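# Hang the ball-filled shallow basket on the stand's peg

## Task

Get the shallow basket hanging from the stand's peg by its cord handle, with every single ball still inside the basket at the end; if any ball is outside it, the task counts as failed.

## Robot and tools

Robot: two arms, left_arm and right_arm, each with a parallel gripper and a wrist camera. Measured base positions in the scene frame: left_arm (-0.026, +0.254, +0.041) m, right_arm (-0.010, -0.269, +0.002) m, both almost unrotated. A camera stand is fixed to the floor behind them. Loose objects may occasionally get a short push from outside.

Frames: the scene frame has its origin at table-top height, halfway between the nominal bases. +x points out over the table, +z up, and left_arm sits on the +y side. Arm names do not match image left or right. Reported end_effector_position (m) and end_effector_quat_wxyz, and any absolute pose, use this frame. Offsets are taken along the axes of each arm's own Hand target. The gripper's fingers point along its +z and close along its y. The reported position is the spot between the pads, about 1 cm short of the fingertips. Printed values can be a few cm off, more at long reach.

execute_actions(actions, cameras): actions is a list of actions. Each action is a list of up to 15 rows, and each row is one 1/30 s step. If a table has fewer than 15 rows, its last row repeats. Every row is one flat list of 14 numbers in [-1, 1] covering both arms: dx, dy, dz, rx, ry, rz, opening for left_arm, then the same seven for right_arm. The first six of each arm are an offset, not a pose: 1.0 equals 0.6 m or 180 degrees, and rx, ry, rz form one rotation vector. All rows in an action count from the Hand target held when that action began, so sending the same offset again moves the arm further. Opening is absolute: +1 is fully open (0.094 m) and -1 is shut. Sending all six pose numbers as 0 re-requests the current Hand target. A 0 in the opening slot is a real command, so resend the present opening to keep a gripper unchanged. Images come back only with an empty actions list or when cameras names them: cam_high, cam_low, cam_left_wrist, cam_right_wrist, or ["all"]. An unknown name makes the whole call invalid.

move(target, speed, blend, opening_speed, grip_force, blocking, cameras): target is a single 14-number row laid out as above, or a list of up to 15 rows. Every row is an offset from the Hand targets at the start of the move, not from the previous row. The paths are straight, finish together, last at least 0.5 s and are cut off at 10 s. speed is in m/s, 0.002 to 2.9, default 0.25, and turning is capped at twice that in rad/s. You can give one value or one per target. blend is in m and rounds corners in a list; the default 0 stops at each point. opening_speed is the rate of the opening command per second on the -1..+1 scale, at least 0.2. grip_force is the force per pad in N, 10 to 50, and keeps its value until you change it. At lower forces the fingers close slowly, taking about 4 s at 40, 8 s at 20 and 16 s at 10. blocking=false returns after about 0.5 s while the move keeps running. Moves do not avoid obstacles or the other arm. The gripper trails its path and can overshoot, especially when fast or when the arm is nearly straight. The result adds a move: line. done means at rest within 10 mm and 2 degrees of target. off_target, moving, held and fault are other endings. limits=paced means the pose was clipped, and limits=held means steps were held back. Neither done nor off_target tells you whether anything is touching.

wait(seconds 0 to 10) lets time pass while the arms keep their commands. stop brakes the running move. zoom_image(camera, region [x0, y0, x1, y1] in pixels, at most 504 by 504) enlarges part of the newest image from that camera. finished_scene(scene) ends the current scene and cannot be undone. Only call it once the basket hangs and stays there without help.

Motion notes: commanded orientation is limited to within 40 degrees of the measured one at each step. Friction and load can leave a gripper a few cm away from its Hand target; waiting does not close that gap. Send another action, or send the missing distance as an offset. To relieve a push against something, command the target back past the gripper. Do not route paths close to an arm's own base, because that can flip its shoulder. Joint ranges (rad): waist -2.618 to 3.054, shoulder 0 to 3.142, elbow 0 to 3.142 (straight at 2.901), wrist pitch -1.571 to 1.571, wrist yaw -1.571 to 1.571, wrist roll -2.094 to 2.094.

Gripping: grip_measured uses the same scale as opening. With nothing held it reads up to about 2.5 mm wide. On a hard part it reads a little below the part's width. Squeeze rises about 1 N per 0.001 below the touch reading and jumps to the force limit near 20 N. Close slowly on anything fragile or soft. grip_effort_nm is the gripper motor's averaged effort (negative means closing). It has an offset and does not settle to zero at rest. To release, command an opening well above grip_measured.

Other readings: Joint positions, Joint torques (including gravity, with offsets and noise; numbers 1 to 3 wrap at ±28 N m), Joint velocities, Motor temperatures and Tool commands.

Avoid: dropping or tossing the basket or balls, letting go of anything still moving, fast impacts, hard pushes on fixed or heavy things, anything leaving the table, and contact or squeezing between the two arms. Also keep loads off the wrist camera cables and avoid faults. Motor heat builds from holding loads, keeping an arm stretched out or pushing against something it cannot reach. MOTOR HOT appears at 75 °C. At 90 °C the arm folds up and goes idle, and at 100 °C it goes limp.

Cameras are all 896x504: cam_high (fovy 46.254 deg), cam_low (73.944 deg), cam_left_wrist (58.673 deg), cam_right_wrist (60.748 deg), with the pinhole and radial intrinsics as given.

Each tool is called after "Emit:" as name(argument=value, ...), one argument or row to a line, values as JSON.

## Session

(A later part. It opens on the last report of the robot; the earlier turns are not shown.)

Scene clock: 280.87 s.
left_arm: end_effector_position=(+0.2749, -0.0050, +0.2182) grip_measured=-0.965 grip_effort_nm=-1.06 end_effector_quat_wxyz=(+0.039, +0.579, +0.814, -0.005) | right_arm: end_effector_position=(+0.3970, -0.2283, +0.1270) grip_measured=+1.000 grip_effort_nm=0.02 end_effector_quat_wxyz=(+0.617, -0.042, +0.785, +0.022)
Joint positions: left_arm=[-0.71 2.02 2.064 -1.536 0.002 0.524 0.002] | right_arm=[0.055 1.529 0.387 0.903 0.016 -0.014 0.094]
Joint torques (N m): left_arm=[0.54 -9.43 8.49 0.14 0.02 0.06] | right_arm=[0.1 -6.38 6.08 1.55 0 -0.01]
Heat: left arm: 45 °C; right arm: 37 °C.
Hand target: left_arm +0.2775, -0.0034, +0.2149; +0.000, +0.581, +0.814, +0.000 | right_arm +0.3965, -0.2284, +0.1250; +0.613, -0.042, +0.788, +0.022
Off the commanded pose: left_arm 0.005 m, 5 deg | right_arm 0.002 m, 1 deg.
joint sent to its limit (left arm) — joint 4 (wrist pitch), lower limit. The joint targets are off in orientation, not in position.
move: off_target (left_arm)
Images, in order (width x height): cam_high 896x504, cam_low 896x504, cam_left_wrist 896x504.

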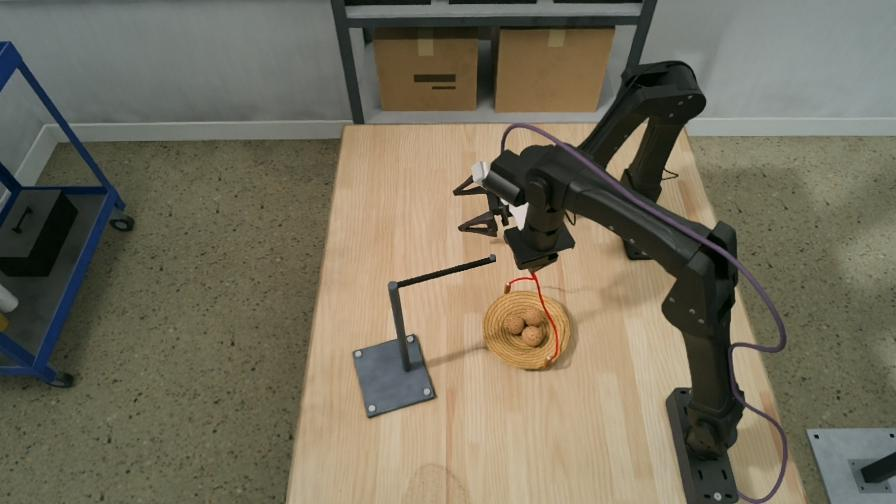

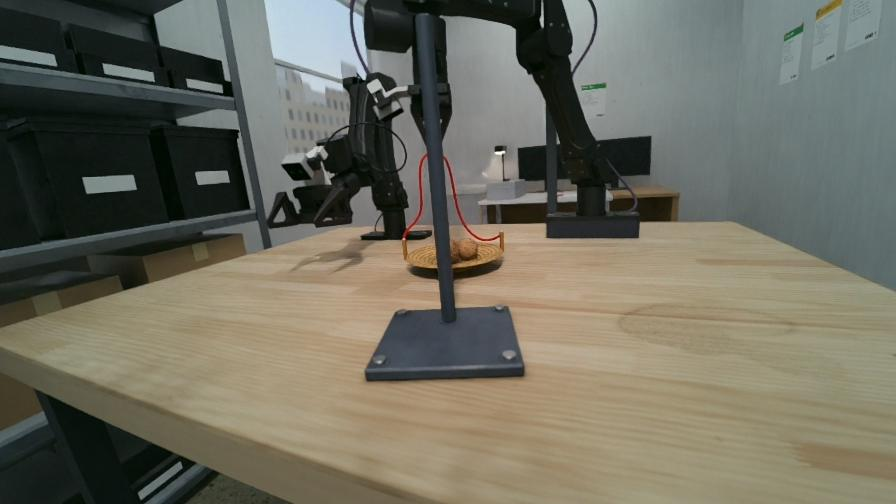

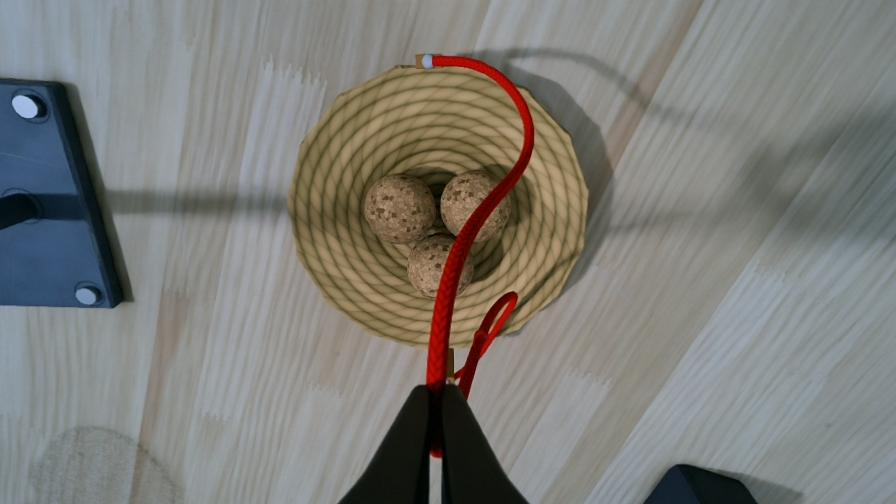

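Emit:
move(
  target=[0.031,-0.011,0,-0.049,-0.264,-0.110,-1,0,0,0,0,0,0,1],
  speed=0.1,
  cameras=["cam_high","cam_low","cam_left_wrist"],
)

Emit:
zoom_image(
  camera="cam_low",
  region=[370, 120, 550, 290],
)

Emit:
zoom_image(
  camera="cam_high",
  region=[440, 220, 620, 390],
)

Scene clock: 366.53 s.
left_arm: end_effector_position=(+0.2671, +0.0098, +0.2112) grip_measured=-0.965 grip_effort_nm=-1.06 end_effector_quat_wxyz=(+0.360, +0.391, +0.831, -0.166) | right_arm: end_effector_position=(+0.3970, -0.2283, +0.1270) grip_measured=+1.000 grip_effort_nm=0.02 end_effector_quat_wxyz=(+0.617, -0.042, +0.785, +0.022)
Joint positions: left_arm=[-0.605 1.31 0.948 -0.41 0.191 0.191 0.002] | right_arm=[0.055 1.529 0.387 0.903 0.016 -0.014 0.094]
Joint torques (N m): left_arm=[0.57 -8.01 6.31 1.86 0.21 -0.06] | right_arm=[0.09 -6.37 6.04 1.56 0 0]
Heat: left arm: 47 °C; right arm: 37 °C.
Hand target: left_arm +0.2653, +0.0121, +0.2147; +0.369, +0.386, +0.828, -0.172 | right_arm +0.3965, -0.2284, +0.1250; +0.613, -0.042, +0.788, +0.022
Off the commanded pose: left_arm 0.005 m, 1 deg | right_arm 0.002 m, 1 deg.
move: done
Images, in order (width x height): cam_high 896x504, cam_low 896x504, cam_left_wrist 896x504.

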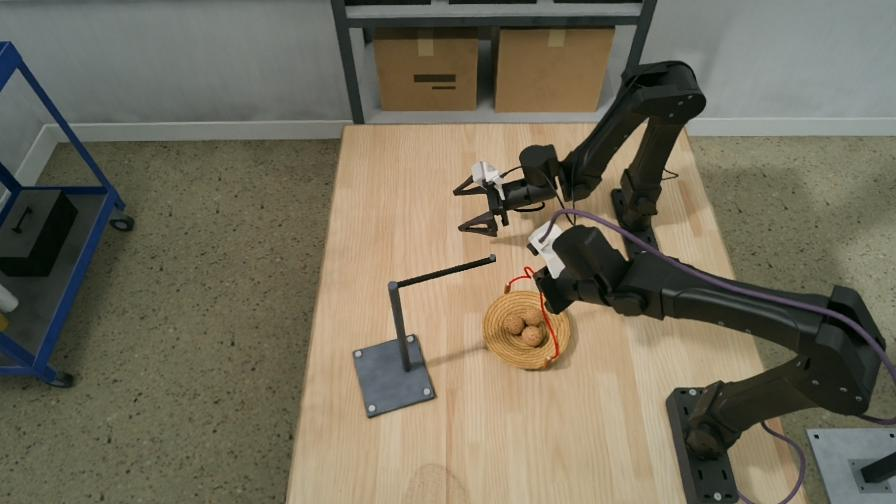

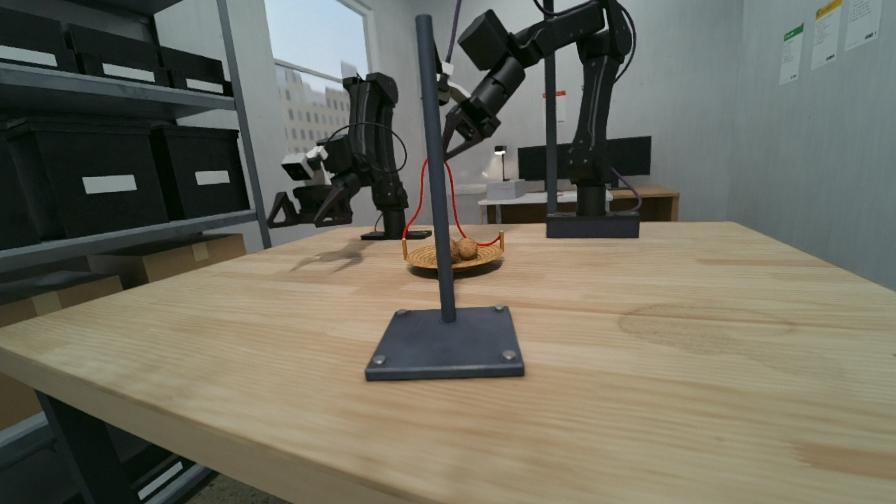

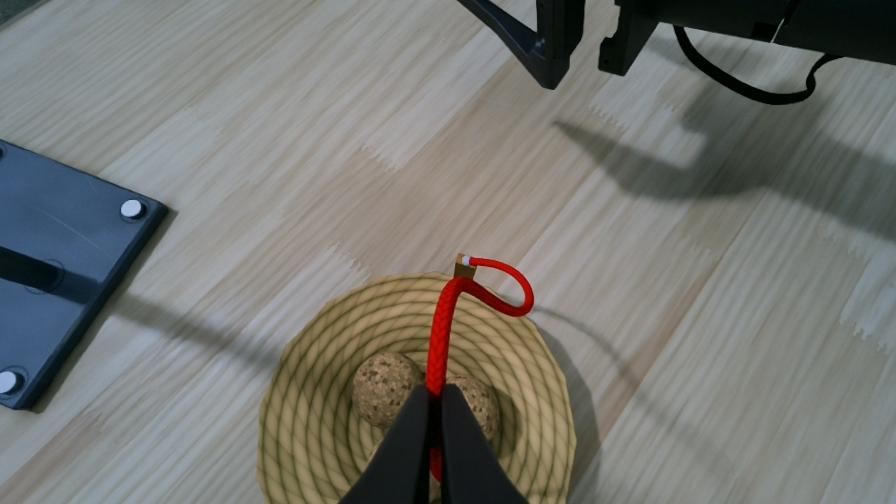

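Scaled by 2.800 from the camera's 896x504 image, which has a finer 1280x720 frame.

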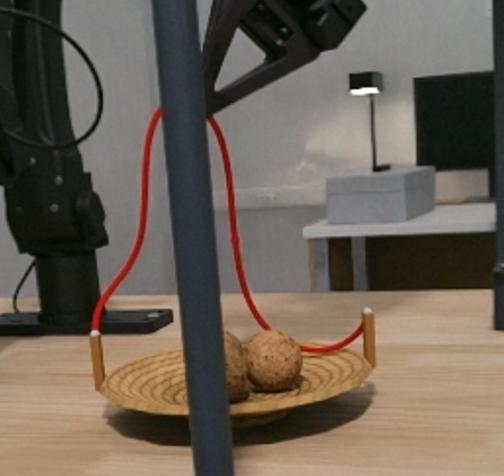

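Scaled by 2.800 from the camera's 896x504 image, which has a finer 1280x720 frame.

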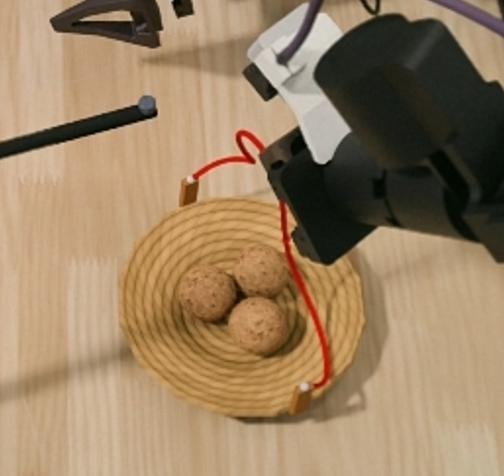

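Emit:
move(
  target=[-0.0094,0.0193,-0.0393,0,0,0,-1,0,0,0,0,0,0,1],
  speed=0.06,
  cameras=["cam_high","cam_low","cam_left_wrist"],
)

Emit:
zoom_image(
  camera="cam_low",
  region=[370, 120, 550, 290],
)

Emit:
zoom_image(
  camera="cam_high",
  region=[440, 220, 620, 390],
)

Scene clock: 379.20 s.
left_arm: end_effector_position=(+0.2648, +0.0299, +0.2172) grip_measured=-0.965 grip_effort_nm=-1.06 end_effector_quat_wxyz=(+0.354, +0.383, +0.836, -0.168) | right_arm: end_effector_position=(+0.3970, -0.2283, +0.1270) grip_measured=+1.000 grip_effort_nm=0.02 end_effector_quat_wxyz=(+0.617, -0.042, +0.785, +0.022)
Joint positions: left_arm=[-0.542 1.264 0.948 -0.476 0.235 0.218 0.002] | right_arm=[0.055 1.529 0.387 0.903 0.016 -0.014 0.094]
Joint torques (N m): left_arm=[0.51 -7.3 10.51 1.41 0.23 0.07] | right_arm=[0.02 -6.34 6.06 1.57 0.01 -0.01]
Heat: left arm: 47 °C; right arm: 37 °C.
Hand target: left_arm +0.2653, +0.0301, +0.2348; +0.369, +0.386, +0.828, -0.172 | right_arm +0.3965, -0.2284, +0.1250; +0.613, -0.042, +0.788, +0.022
Off the commanded pose: left_arm 0.018 m, 2 deg | right_arm 0.002 m, 1 deg.
move: off_target (left_arm)
Images, in order (width x height): cam_high 896x504, cam_low 896x504, cam_left_wrist 896x504.

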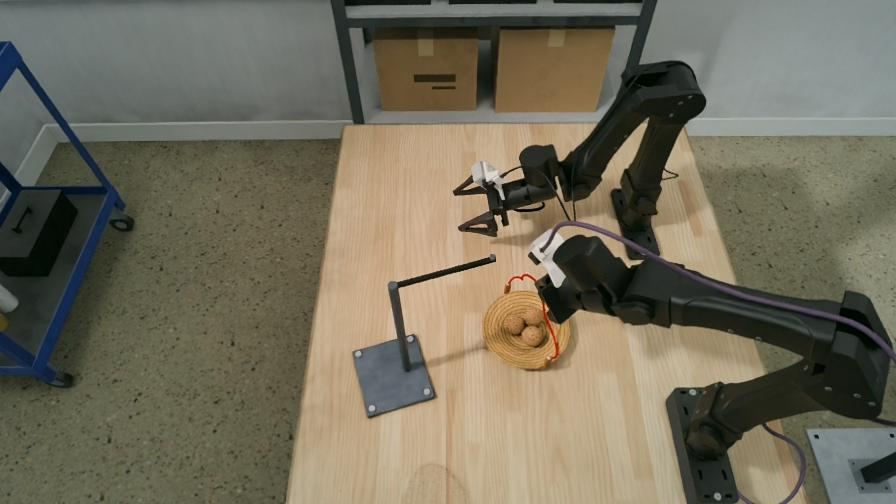

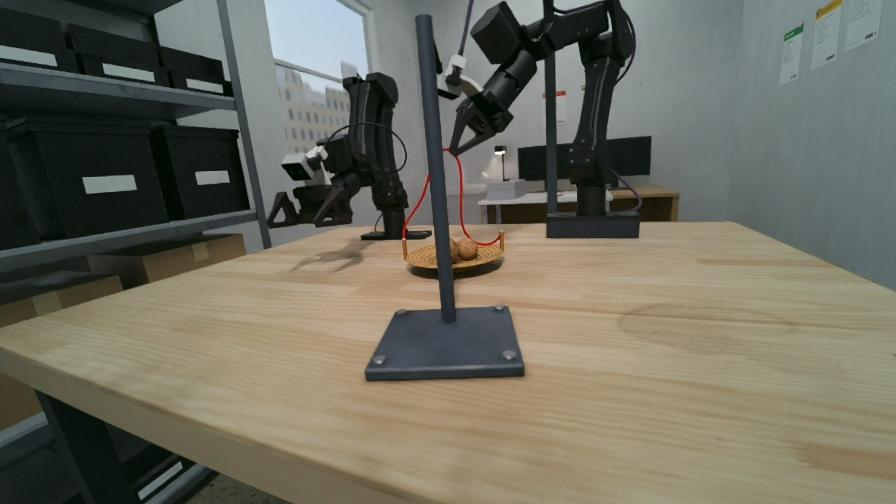

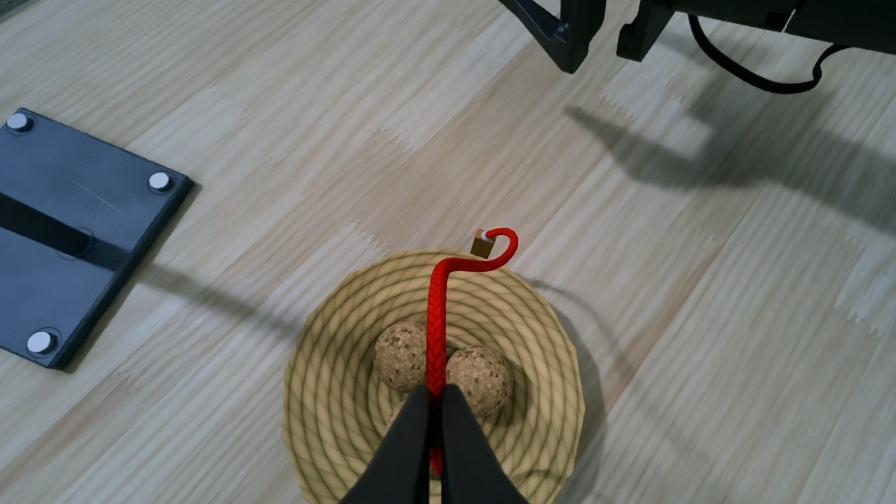

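Scaled by 2.800 from the camera's 896x504 image, which has a finer 1280x720 frame.

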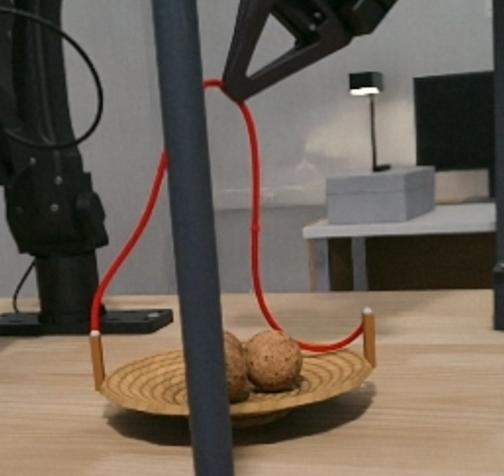

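Scaled by 2.800 from the camera's 896x504 image, which has a finer 1280x720 frame.

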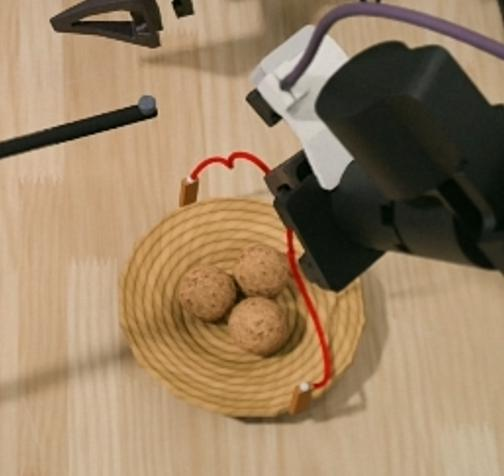

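Emit:
move(
  target=[
    [0.172,-0.186,0.1205,0.031,0,0.028,-1,0,0,0,0,0,0,1],
    [0.280,-0.272,0.1995,0.062,0,0.056,-1,0,0,0,0,0,0,1],
  ],
  speed=0.12,
  blend=[0.03,0],
  cameras=["cam_high","cam_low","cam_left_wrist"],
)

Emit:
zoom_image(
  camera="cam_high",
  region=[480, 250, 660, 390],
)

Scene clock: 401.53 s.
left_arm: end_effector_position=(+0.1275, -0.0618, +0.0378) grip_measured=-0.965 grip_effort_nm=-1.06 end_effector_quat_wxyz=(+0.348, +0.492, +0.766, -0.225) | right_arm: end_effector_position=(+0.3970, -0.2283, +0.1270) grip_measured=+1.000 grip_effort_nm=0.02 end_effector_quat_wxyz=(+0.617, -0.042, +0.785, +0.022)
Joint positions: left_arm=[-1.105 1.643 0.339 0.589 0.029 0.022 0.002] | right_arm=[0.055 1.529 0.387 0.903 0.016 -0.014 0.094]
Joint torques (N m): left_arm=[-0.46 -4.14 3.6 1.98 -0.09 -0.07] | right_arm=[0.06 -6.35 6.08 1.56 0 0]
Heat: left arm: 49 °C; right arm: 37 °C.
Hand target: left_arm +0.1255, -0.0572, +0.0299; +0.344, +0.491, +0.770, -0.218 | right_arm +0.3965, -0.2284, +0.1250; +0.613, -0.042, +0.788, +0.022
Off the commanded pose: left_arm 0.009 m, 1 deg | right_arm 0.002 m, 1 deg.
move: done
Images, in order (width x height): cam_high 896x504, cam_low 896x504, cam_left_wrist 896x504.

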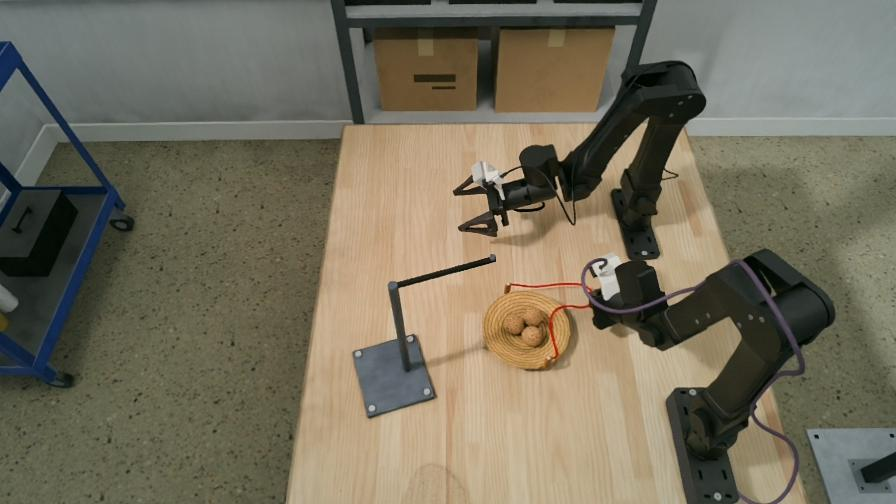

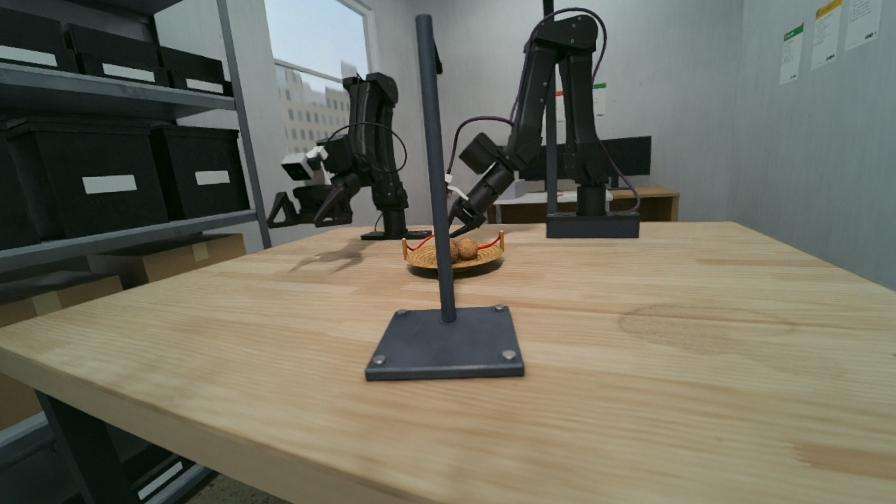

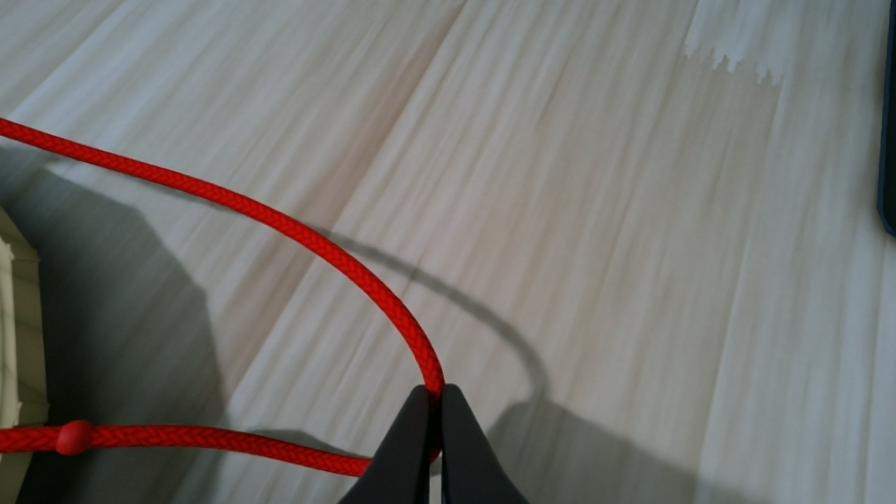

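Scaled by 2.800 from the camera's 896x504 image, which has a finer 1280x720 frame.

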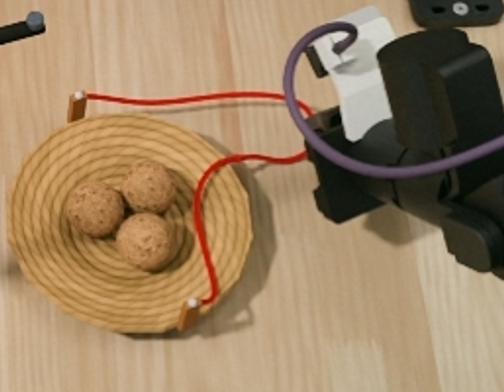

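Emit:
move(
  target=[0.027,0,0.0245,0,0,0,-1,0,0,0,0,0,0,1],
  speed=0.05,
  cameras=["cam_left_wrist"],
)

Scene clock: 408.87 s.
left_arm: end_effector_position=(+0.1303, -0.0670, +0.0226) grip_measured=-0.965 grip_effort_nm=-1.06 end_effector_quat_wxyz=(+0.360, +0.488, +0.760, -0.232) | right_arm: end_effector_position=(+0.3970, -0.2283, +0.1270) grip_measured=+1.000 grip_effort_nm=0.02 end_effector_quat_wxyz=(+0.617, -0.042, +0.785, +0.022)
Joint positions: left_arm=[-1.105 1.78 0.324 0.771 0.028 0.021 0.002] | right_arm=[0.055 1.529 0.387 0.903 0.016 -0.014 0.094]
Joint torques (N m): left_arm=[-0.46 -4.26 2.51 1.76 -0.08 -0.06] | right_arm=[0.06 -6.34 6.08 1.56 0 -0.01]
Heat: left arm: 48 °C; right arm: 37 °C.
Hand target: left_arm +0.1255, -0.0572, +0.0080; +0.344, +0.491, +0.770, -0.218 | right_arm +0.3965, -0.2284, +0.1250; +0.613, -0.042, +0.788, +0.022
Off the commanded pose: left_arm 0.018 m, 3 deg | right_arm 0.002 m, 1 deg.
move: off_target (left_arm)
Images, in order (width x height): cam_left_wrist 896x504.

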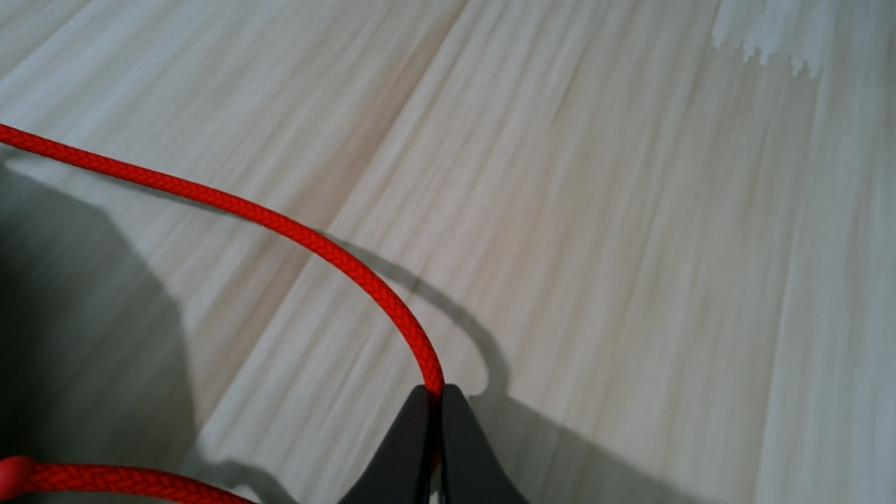

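Emit:
move(
  target=[0,0,0,0,0,0,-0.5,0,0,0,0,0,0,1],
  speed=0.05,
  opening_speed=0.3,
  cameras=["cam_left_wrist","cam_high"],
)

Emit:
zoom_image(
  camera="cam_high",
  region=[480, 250, 660, 390],
)

Scene clock: 416.20 s.
left_arm: end_effector_position=(+0.1296, -0.0657, +0.0216) grip_measured=-0.502 grip_effort_nm=0.10 end_effector_quat_wxyz=(+0.359, +0.488, +0.761, -0.231) | right_arm: end_effector_position=(+0.3970, -0.2283, +0.1270) grip_measured=+1.000 grip_effort_nm=0.02 end_effector_quat_wxyz=(+0.617, -0.042, +0.785, +0.022)
Joint positions: left_arm=[-1.105 1.78 0.32 0.771 0.028 0.021 0.023] | right_arm=[0.055 1.529 0.387 0.903 0.016 -0.014 0.094]
Joint torques (N m): left_arm=[-0.46 -4.18 2.78 1.77 -0.08 -0.05] | right_arm=[0.06 -6.32 6.04 1.56 0 -0.02]
Heat: left arm: 46 °C; right arm: 37 °C.
Hand target: left_arm +0.1255, -0.0572, +0.0080; +0.344, +0.491, +0.770, -0.218 | right_arm +0.3965, -0.2284, +0.1250; +0.613, -0.042, +0.788, +0.022
Off the commanded pose: left_arm 0.017 m, 3 deg | right_arm 0.002 m, 1 deg.
move: off_target (left_arm)
Images, in order (width x height): cam_high 896x504, cam_left_wrist 896x504.

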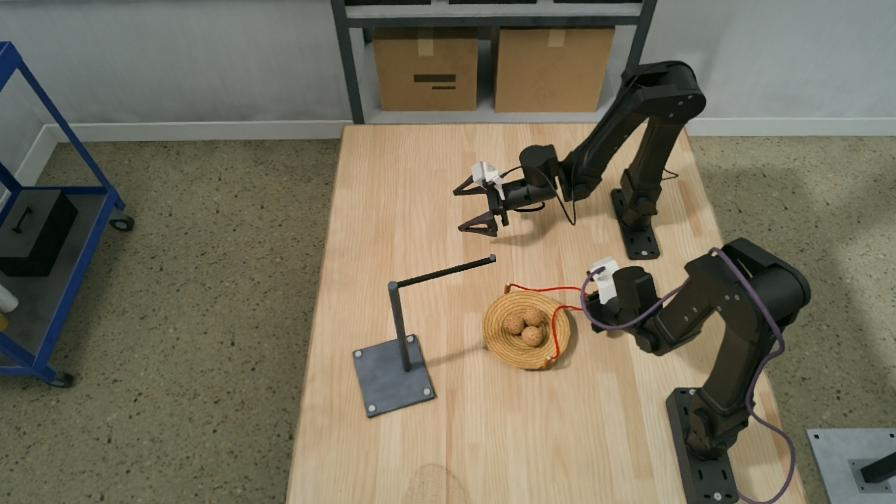

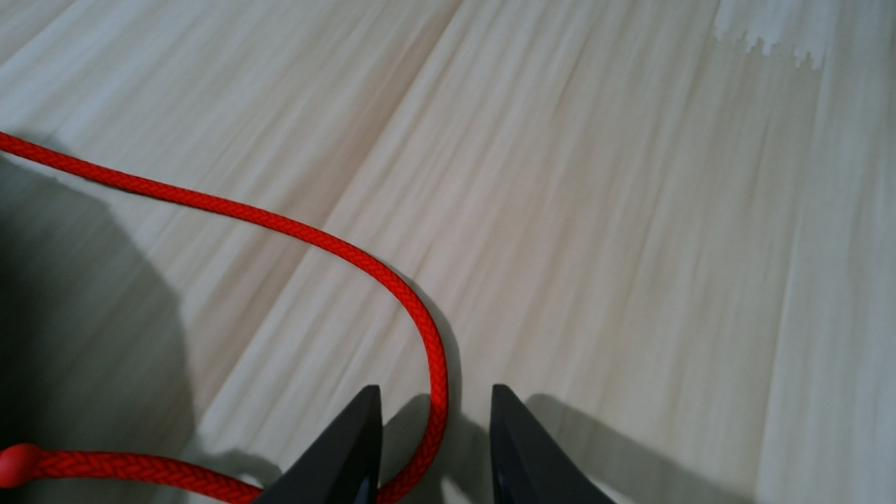

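Scaled by 2.800 from the camera's 896x504 image, which has a finer 1280x720 frame.

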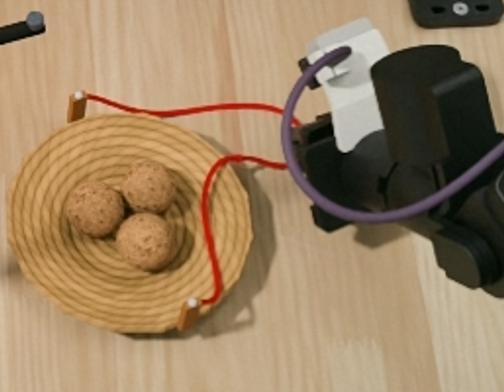

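Emit:
move(
  target=[
    [-0.0127,0,-0.0407,0,0,0,-0.3,0,0,0,0,0,0,1],
    [0.0255,0,-0.0083,0,0,0,-0.3,0,0,0,0,0,0,1],
  ],
  speed=0.05,
  cameras=["cam_left_wrist","cam_high"],
)

Scene clock: 431.80 s.
left_arm: end_effector_position=(+0.1259, -0.0576, +0.0191) grip_measured=-0.302 grip_effort_nm=0.10 end_effector_quat_wxyz=(+0.369, +0.485, +0.756, -0.237) | right_arm: end_effector_position=(+0.3970, -0.2283, +0.1270) grip_measured=+1.000 grip_effort_nm=0.02 end_effector_quat_wxyz=(+0.617, -0.042, +0.785, +0.022)
Joint positions: left_arm=[-1.105 1.804 0.264 0.878 0.027 0.021 0.033] | right_arm=[0.055 1.529 0.387 0.903 0.016 -0.014 0.094]
Joint torques (N m): left_arm=[-0.34 -3.73 1.98 1.57 -0.06 -0.05] | right_arm=[0.03 -6.41 6.05 1.57 0 -0.01]
Heat: left arm: 44 °C; right arm: 37 °C.
Hand target: left_arm +0.1196, -0.0445, +0.0000; +0.344, +0.491, +0.770, -0.218 | right_arm +0.3965, -0.2284, +0.1250; +0.613, -0.042, +0.788, +0.022
Off the commanded pose: left_arm 0.024 m, 4 deg | right_arm 0.002 m, 1 deg.
move: off_target (left_arm)
Images, in order (width x height): cam_high 896x504, cam_left_wrist 896x504.

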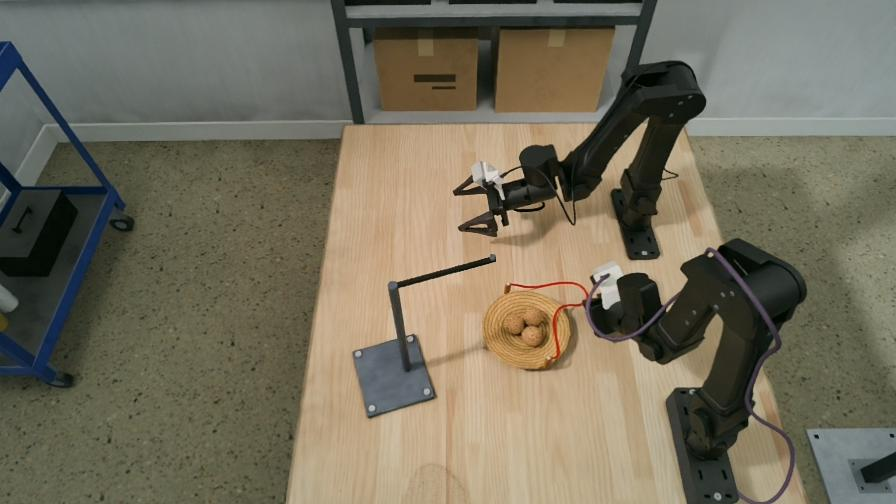

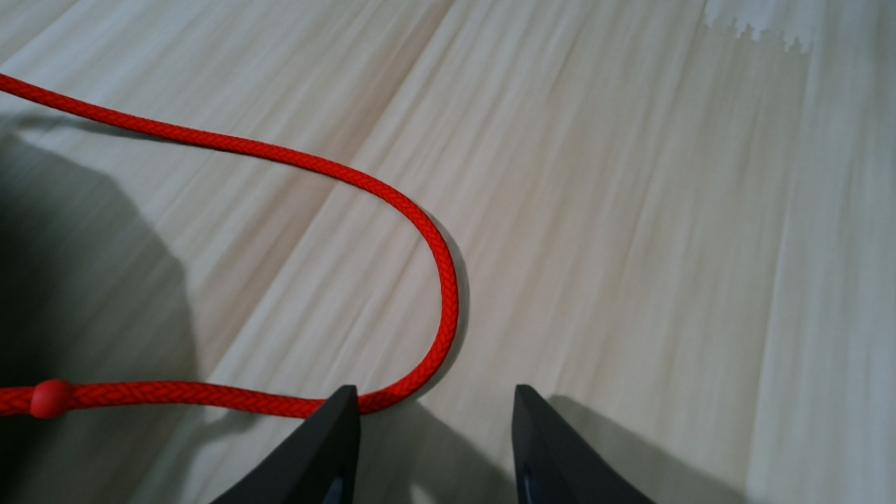

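Emit:
move(
  target=[0,0,0,0,0,0,-1,0,0,0,0,0,0,1],
  speed=0.05,
  opening_speed=0.5,
  cameras=["cam_left_wrist"],
)

Scene clock: 473.97 s.
left_arm: end_effector_position=(+0.1272, -0.0569, +0.0191) grip_measured=-0.994 grip_effort_nm=-0.37 end_effector_quat_wxyz=(+0.371, +0.484, +0.757, -0.234) | right_arm: end_effector_position=(+0.3970, -0.2283, +0.1270) grip_measured=+1.000 grip_effort_nm=0.02 end_effector_quat_wxyz=(+0.617, -0.042, +0.785, +0.022)
Joint positions: left_arm=[-1.105 1.804 0.264 0.878 0.018 0.021 0] | right_arm=[0.055 1.529 0.387 0.903 0.016 -0.014 0.094]
Joint torques (N m): left_arm=[-0.32 -3.7 1.98 1.58 0.02 -0.05] | right_arm=[0.06 -6.35 6.06 1.57 0.01 -0.01]
Heat: left arm: 42 °C; right arm: 37 °C.
Hand target: left_arm +0.1196, -0.0445, +0.0000; +0.344, +0.491, +0.770, -0.218 | right_arm +0.3965, -0.2284, +0.1250; +0.613, -0.042, +0.788, +0.022
Off the commanded pose: left_arm 0.024 m, 4 deg | right_arm 0.002 m, 1 deg.
move: off_target (left_arm)
Images, in order (width x height): cam_left_wrist 896x504.

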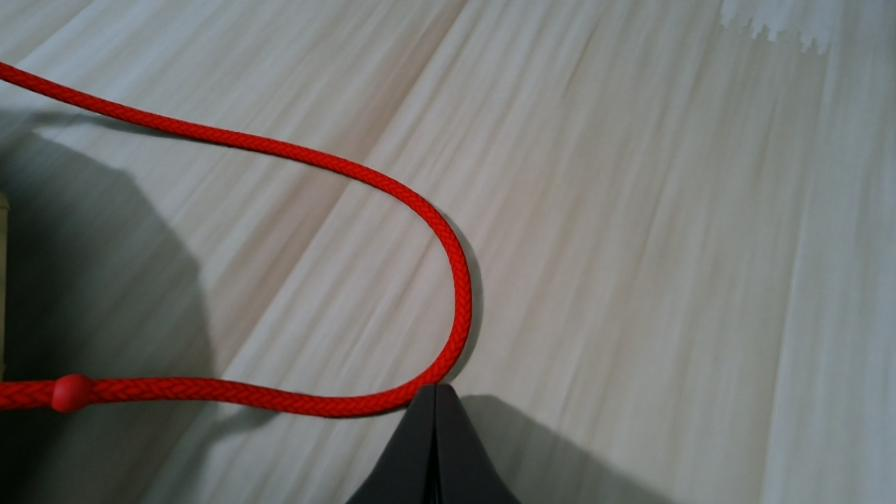

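Emit:
move(
  target=[
    [-0.088,0.014,-0.0395,0,0,0,-1,0,0,0,0,0,0,1],
    [-0.083,0.031,-0.02,0,0,0,-1,0,0,0,0,0,0,1],
  ],
  speed=0.1,
  blend=[0.01,0],
  cameras=["cam_left_wrist"],
)

Scene clock: 497.27 s.
left_arm: end_effector_position=(+0.1445, -0.0574, +0.0484) grip_measured=-0.994 grip_effort_nm=-0.37 end_effector_quat_wxyz=(+0.350, +0.487, +0.769, -0.224) | right_arm: end_effector_position=(+0.3970, -0.2283, +0.1270) grip_measured=+1.000 grip_effort_nm=0.02 end_effector_quat_wxyz=(+0.617, -0.042, +0.785, +0.022)
Joint positions: left_arm=[-1.034 1.597 0.369 0.511 0.073 0.059 0] | right_arm=[0.055 1.529 0.387 0.903 0.016 -0.014 0.094]
Joint torques (N m): left_arm=[0.43 -4.15 6.89 1.58 0.09 0.09] | right_arm=[0.08 -6.38 6.09 1.56 0 -0.02]
Heat: left arm: 42 °C; right arm: 37 °C.
Hand target: left_arm +0.1468, -0.0589, +0.0451; +0.344, +0.491, +0.770, -0.218 | right_arm +0.3965, -0.2284, +0.1250; +0.613, -0.042, +0.788, +0.022
Off the commanded pose: left_arm 0.004 m, 1 deg | right_arm 0.002 m, 1 deg.
move: done; blend cut to 0.0079 m at target 1
Images, in order (width x height): cam_left_wrist 896x504.

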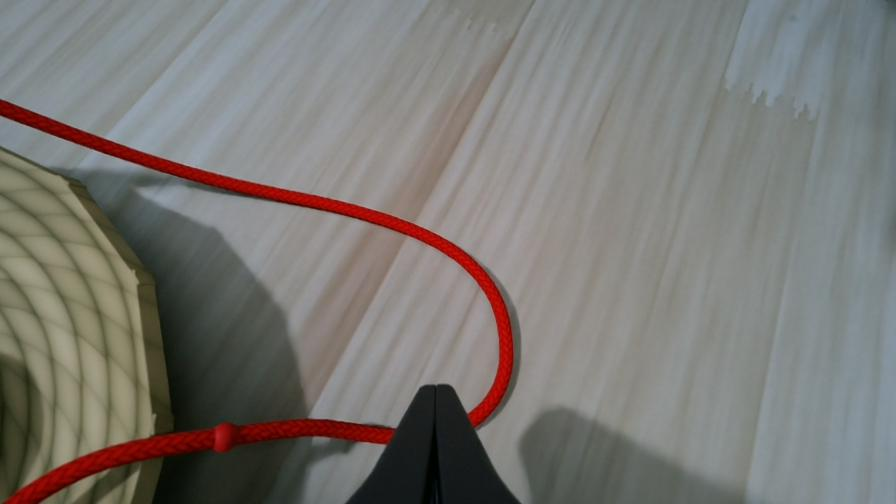

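Emit:
move(
  target=[
    [-0.032,0.008,0.0357,0,0,0,-1,0,0,0,0,0,0,1],
    [0.024,0.0065,0.073,0,0,0,-1,0,0,0,0,0,0,1],
  ],
  speed=0.08,
  blend=[0.01,0],
  cameras=["cam_left_wrist"],
)

Scene clock: 507.13 s.
left_arm: end_effector_position=(+0.1629, -0.0876, +0.0201) grip_measured=-0.994 grip_effort_nm=-0.37 end_effector_quat_wxyz=(+0.359, +0.486, +0.763, -0.230) | right_arm: end_effector_position=(+0.3970, -0.2283, +0.1270) grip_measured=+1.000 grip_effort_nm=0.02 end_effector_quat_wxyz=(+0.617, -0.042, +0.785, +0.022)
Joint positions: left_arm=[-1.029 1.87 0.464 0.714 0.081 0.065 0] | right_arm=[0.055 1.529 0.387 0.903 0.016 -0.014 0.094]
Joint torques (N m): left_arm=[0.51 -5.23 2.88 1.82 0.07 0.09] | right_arm=[0.05 -6.37 6.05 1.55 0 -0.02]
Heat: left arm: 42 °C; right arm: 37 °C.
Hand target: left_arm +0.1599, -0.0779, +0.0050; +0.343, +0.491, +0.770, -0.218 | right_arm +0.3965, -0.2284, +0.1250; +0.613, -0.042, +0.788, +0.022
Off the commanded pose: left_arm 0.018 m, 2 deg | right_arm 0.002 m, 1 deg.
move: off_target (left_arm)
Images, in order (width x height): cam_left_wrist 896x504.

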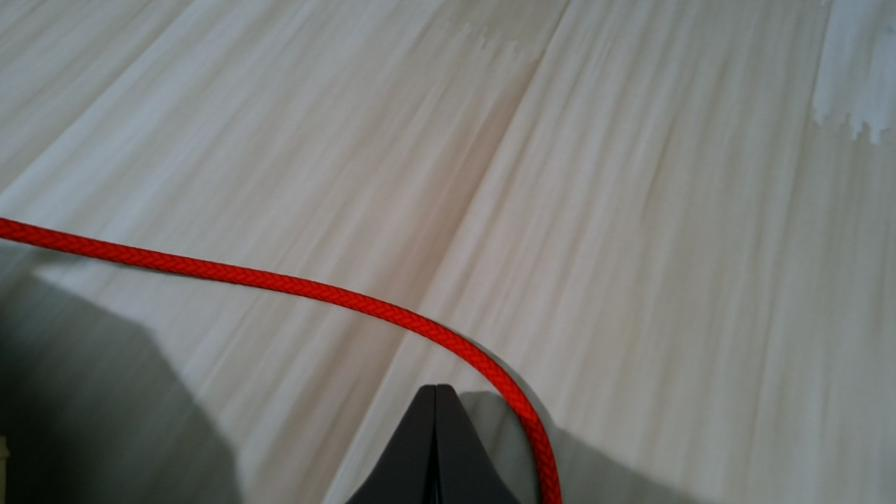

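Emit:
move(
  target=[0.0149,0,0.0134,0,0,0,-1,0,0,0,0,0,0,1],
  speed=0.05,
  cameras=["cam_left_wrist"],
)

Scene clock: 513.37 s.
left_arm: end_effector_position=(+0.1666, -0.0947, +0.0197) grip_measured=-0.994 grip_effort_nm=-0.37 end_effector_quat_wxyz=(+0.377, +0.482, +0.754, -0.240) | right_arm: end_effector_position=(+0.3970, -0.2283, +0.1270) grip_measured=+1.000 grip_effort_nm=0.02 end_effector_quat_wxyz=(+0.617, -0.042, +0.785, +0.022)
Joint positions: left_arm=[-1.029 1.924 0.464 0.814 0.083 0.065 0] | right_arm=[0.055 1.529 0.387 0.903 0.016 -0.014 0.094]
Joint torques (N m): left_arm=[0.53 -4.79 2.17 1.5 0.04 0.08] | right_arm=[0.03 -6.37 6.05 1.57 0.01 -0.01]
Heat: left arm: 42 °C; right arm: 37 °C.
Hand target: left_arm +0.1599, -0.0780, -0.0070; +0.344, +0.491, +0.770, -0.218 | right_arm +0.3965, -0.2284, +0.1250; +0.613, -0.042, +0.788, +0.022
Off the commanded pose: left_arm 0.032 m, 5 deg | right_arm 0.002 m, 1 deg.
move: off_target (left_arm)
Images, in order (width x height): cam_left_wrist 896x504.

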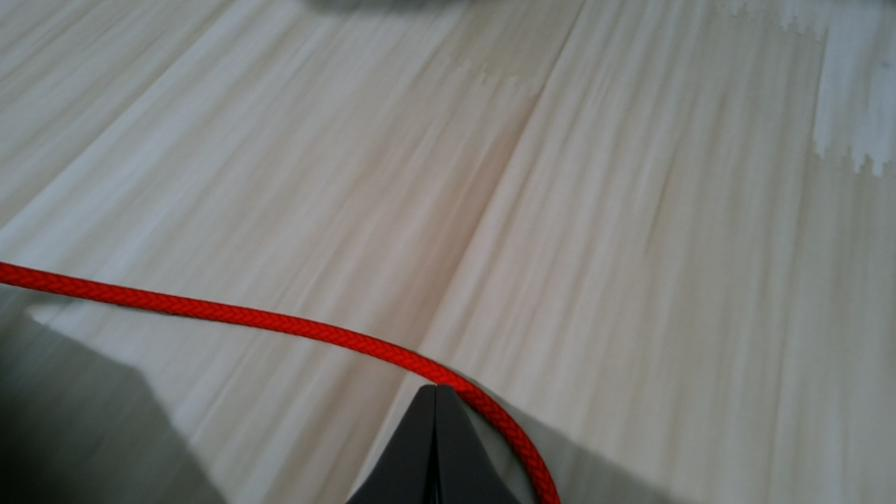

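Emit:
move(
  target=[
    [0.0215,-0.030,-0.0537,0,0,0,-1,0,0,0,0,0,0,1],
    [0.043,-0.056,-0.078,0,0,0,-1,0,0,0,0,0,0,1],
  ],
  speed=0.05,
  blend=[0.01,0],
  cameras=["cam_left_wrist","cam_high"],
)

Emit:
zoom_image(
  camera="cam_high",
  region=[480, 250, 660, 390],
)

Scene clock: 525.77 s.
left_arm: end_effector_position=(+0.1159, -0.0593, +0.0184) grip_measured=-0.994 grip_effort_nm=-0.37 end_effector_quat_wxyz=(+0.369, +0.483, +0.758, -0.235) | right_arm: end_effector_position=(+0.3970, -0.2283, +0.1270) grip_measured=+1.000 grip_effort_nm=0.02 end_effector_quat_wxyz=(+0.617, -0.042, +0.785, +0.022)
Joint positions: left_arm=[-1.157 1.8 0.255 0.879 -0.019 -0.015 0] | right_arm=[0.055 1.529 0.387 0.903 0.016 -0.014 0.094]
Joint torques (N m): left_arm=[-0.69 -7.09 1.42 1.27 -0.04 -0.08] | right_arm=[0.08 -6.37 6.09 1.56 0 -0.02]
Heat: left arm: 42 °C; right arm: 37 °C.
Hand target: left_arm +0.1075, -0.0450, +0.0051; +0.344, +0.491, +0.770, -0.218 | right_arm +0.3965, -0.2284, +0.1250; +0.613, -0.042, +0.788, +0.022
Off the commanded pose: left_arm 0.021 m, 4 deg | right_arm 0.002 m, 1 deg.
move: off_target (left_arm)
Images, in order (width x height): cam_high 896x504, cam_left_wrist 896x504.

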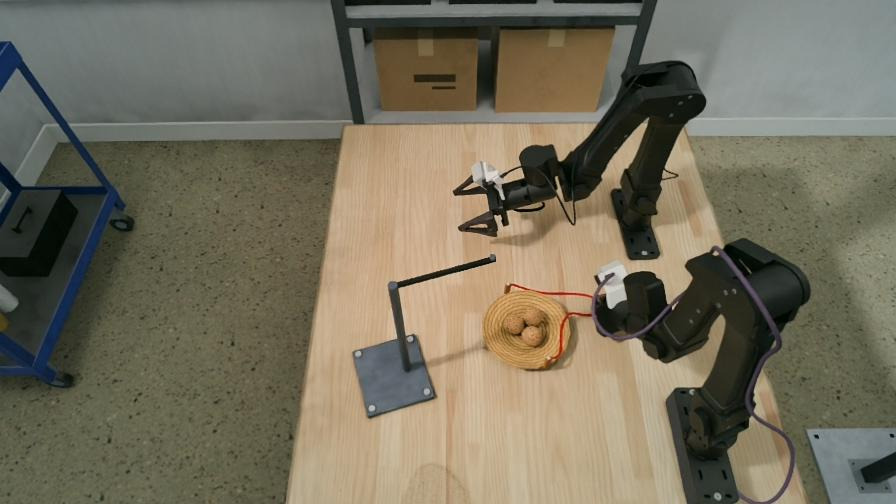

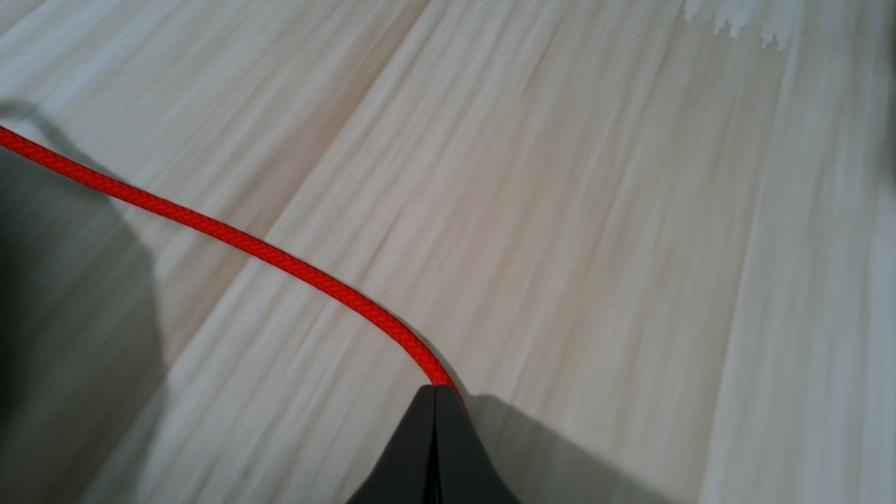

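Scaled by 2.800 from the camera's 896x504 image, which has a finer 1280x720 frame.

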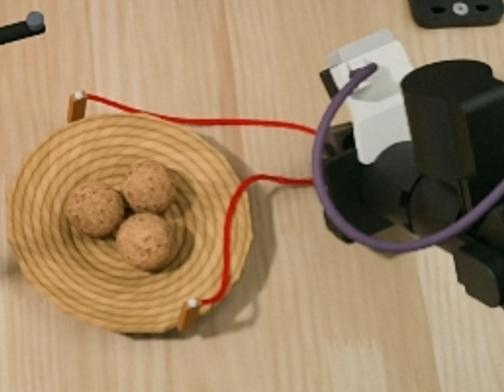

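Emit:
move(
  target=[0,-0.042,0,0,0,0,-1,0,0,0,0,0,0,1],
  speed=0.04,
  cameras=["cam_left_wrist","cam_high"],
)

Emit:
zoom_image(
  camera="cam_high",
  region=[480, 250, 660, 390],
)

Scene clock: 538.63 s.
left_arm: end_effector_position=(+0.0916, -0.0688, +0.0190) grip_measured=-0.994 grip_effort_nm=-0.37 end_effector_quat_wxyz=(+0.369, +0.480, +0.759, -0.238) | right_arm: end_effector_position=(+0.3970, -0.2283, +0.1270) grip_measured=+1.000 grip_effort_nm=0.02 end_effector_quat_wxyz=(+0.617, -0.042, +0.785, +0.022)
Joint positions: left_arm=[-1.285 1.8 0.255 0.878 -0.119 -0.101 0] | right_arm=[0.055 1.529 0.387 0.903 0.016 -0.014 0.094]
Joint torques (N m): left_arm=[-0.77 -6.9 2.18 1.12 -0.04 -0.02] | right_arm=[0.05 -6.38 6.08 1.56 0.01 -0.01]
Motor temperatures (°C): left_arm=[24 32 41 35 27 26 29] | right_arm=[25 30 35 37 24 24 25]
Heat: left arm: 41 °C; right arm: 37 °C.
Hand target: left_arm +0.0847, -0.0557, +0.0051; +0.344, +0.491, +0.770, -0.218 | right_arm +0.3965, -0.2284, +0.1250; +0.613, -0.042, +0.788, +0.022
Off the commanded pose: left_arm 0.020 m, 4 deg | right_arm 0.002 m, 1 deg.
move: off_target (left_arm)
Images, in order (width x height): cam_high 896x504, cam_left_wrist 896x504.

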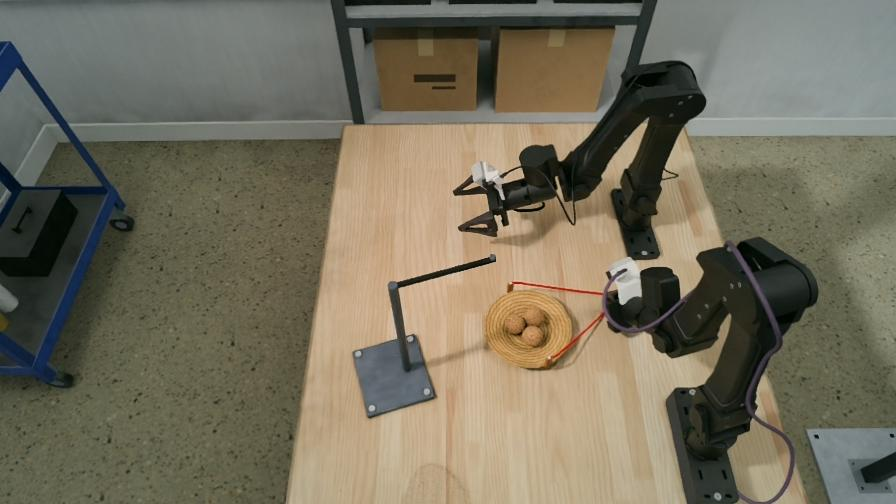

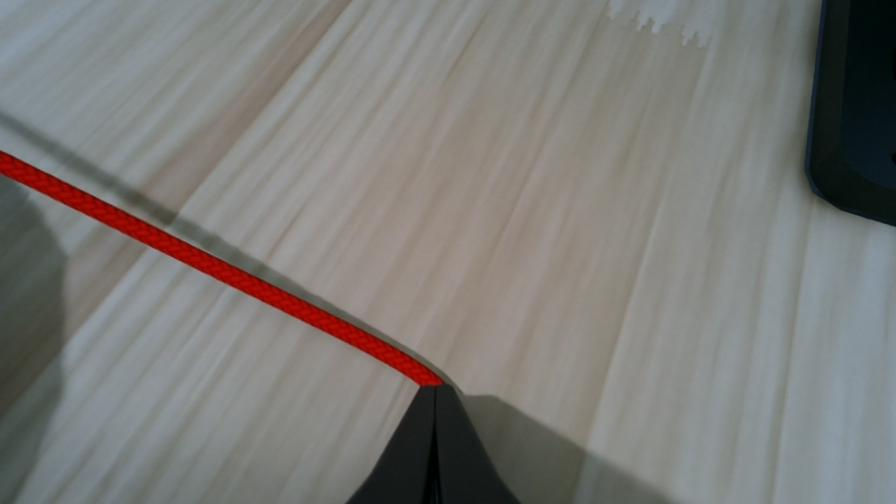

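Scaled by 2.800 from the camera's 896x504 image, which has a finer 1280x720 frame.

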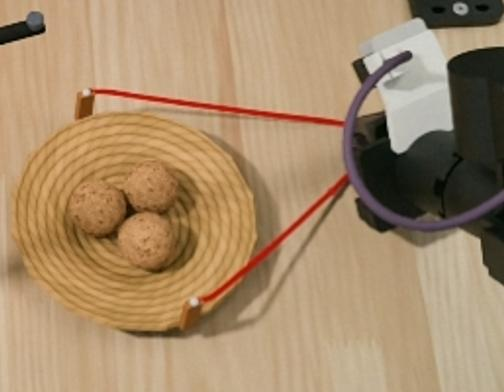

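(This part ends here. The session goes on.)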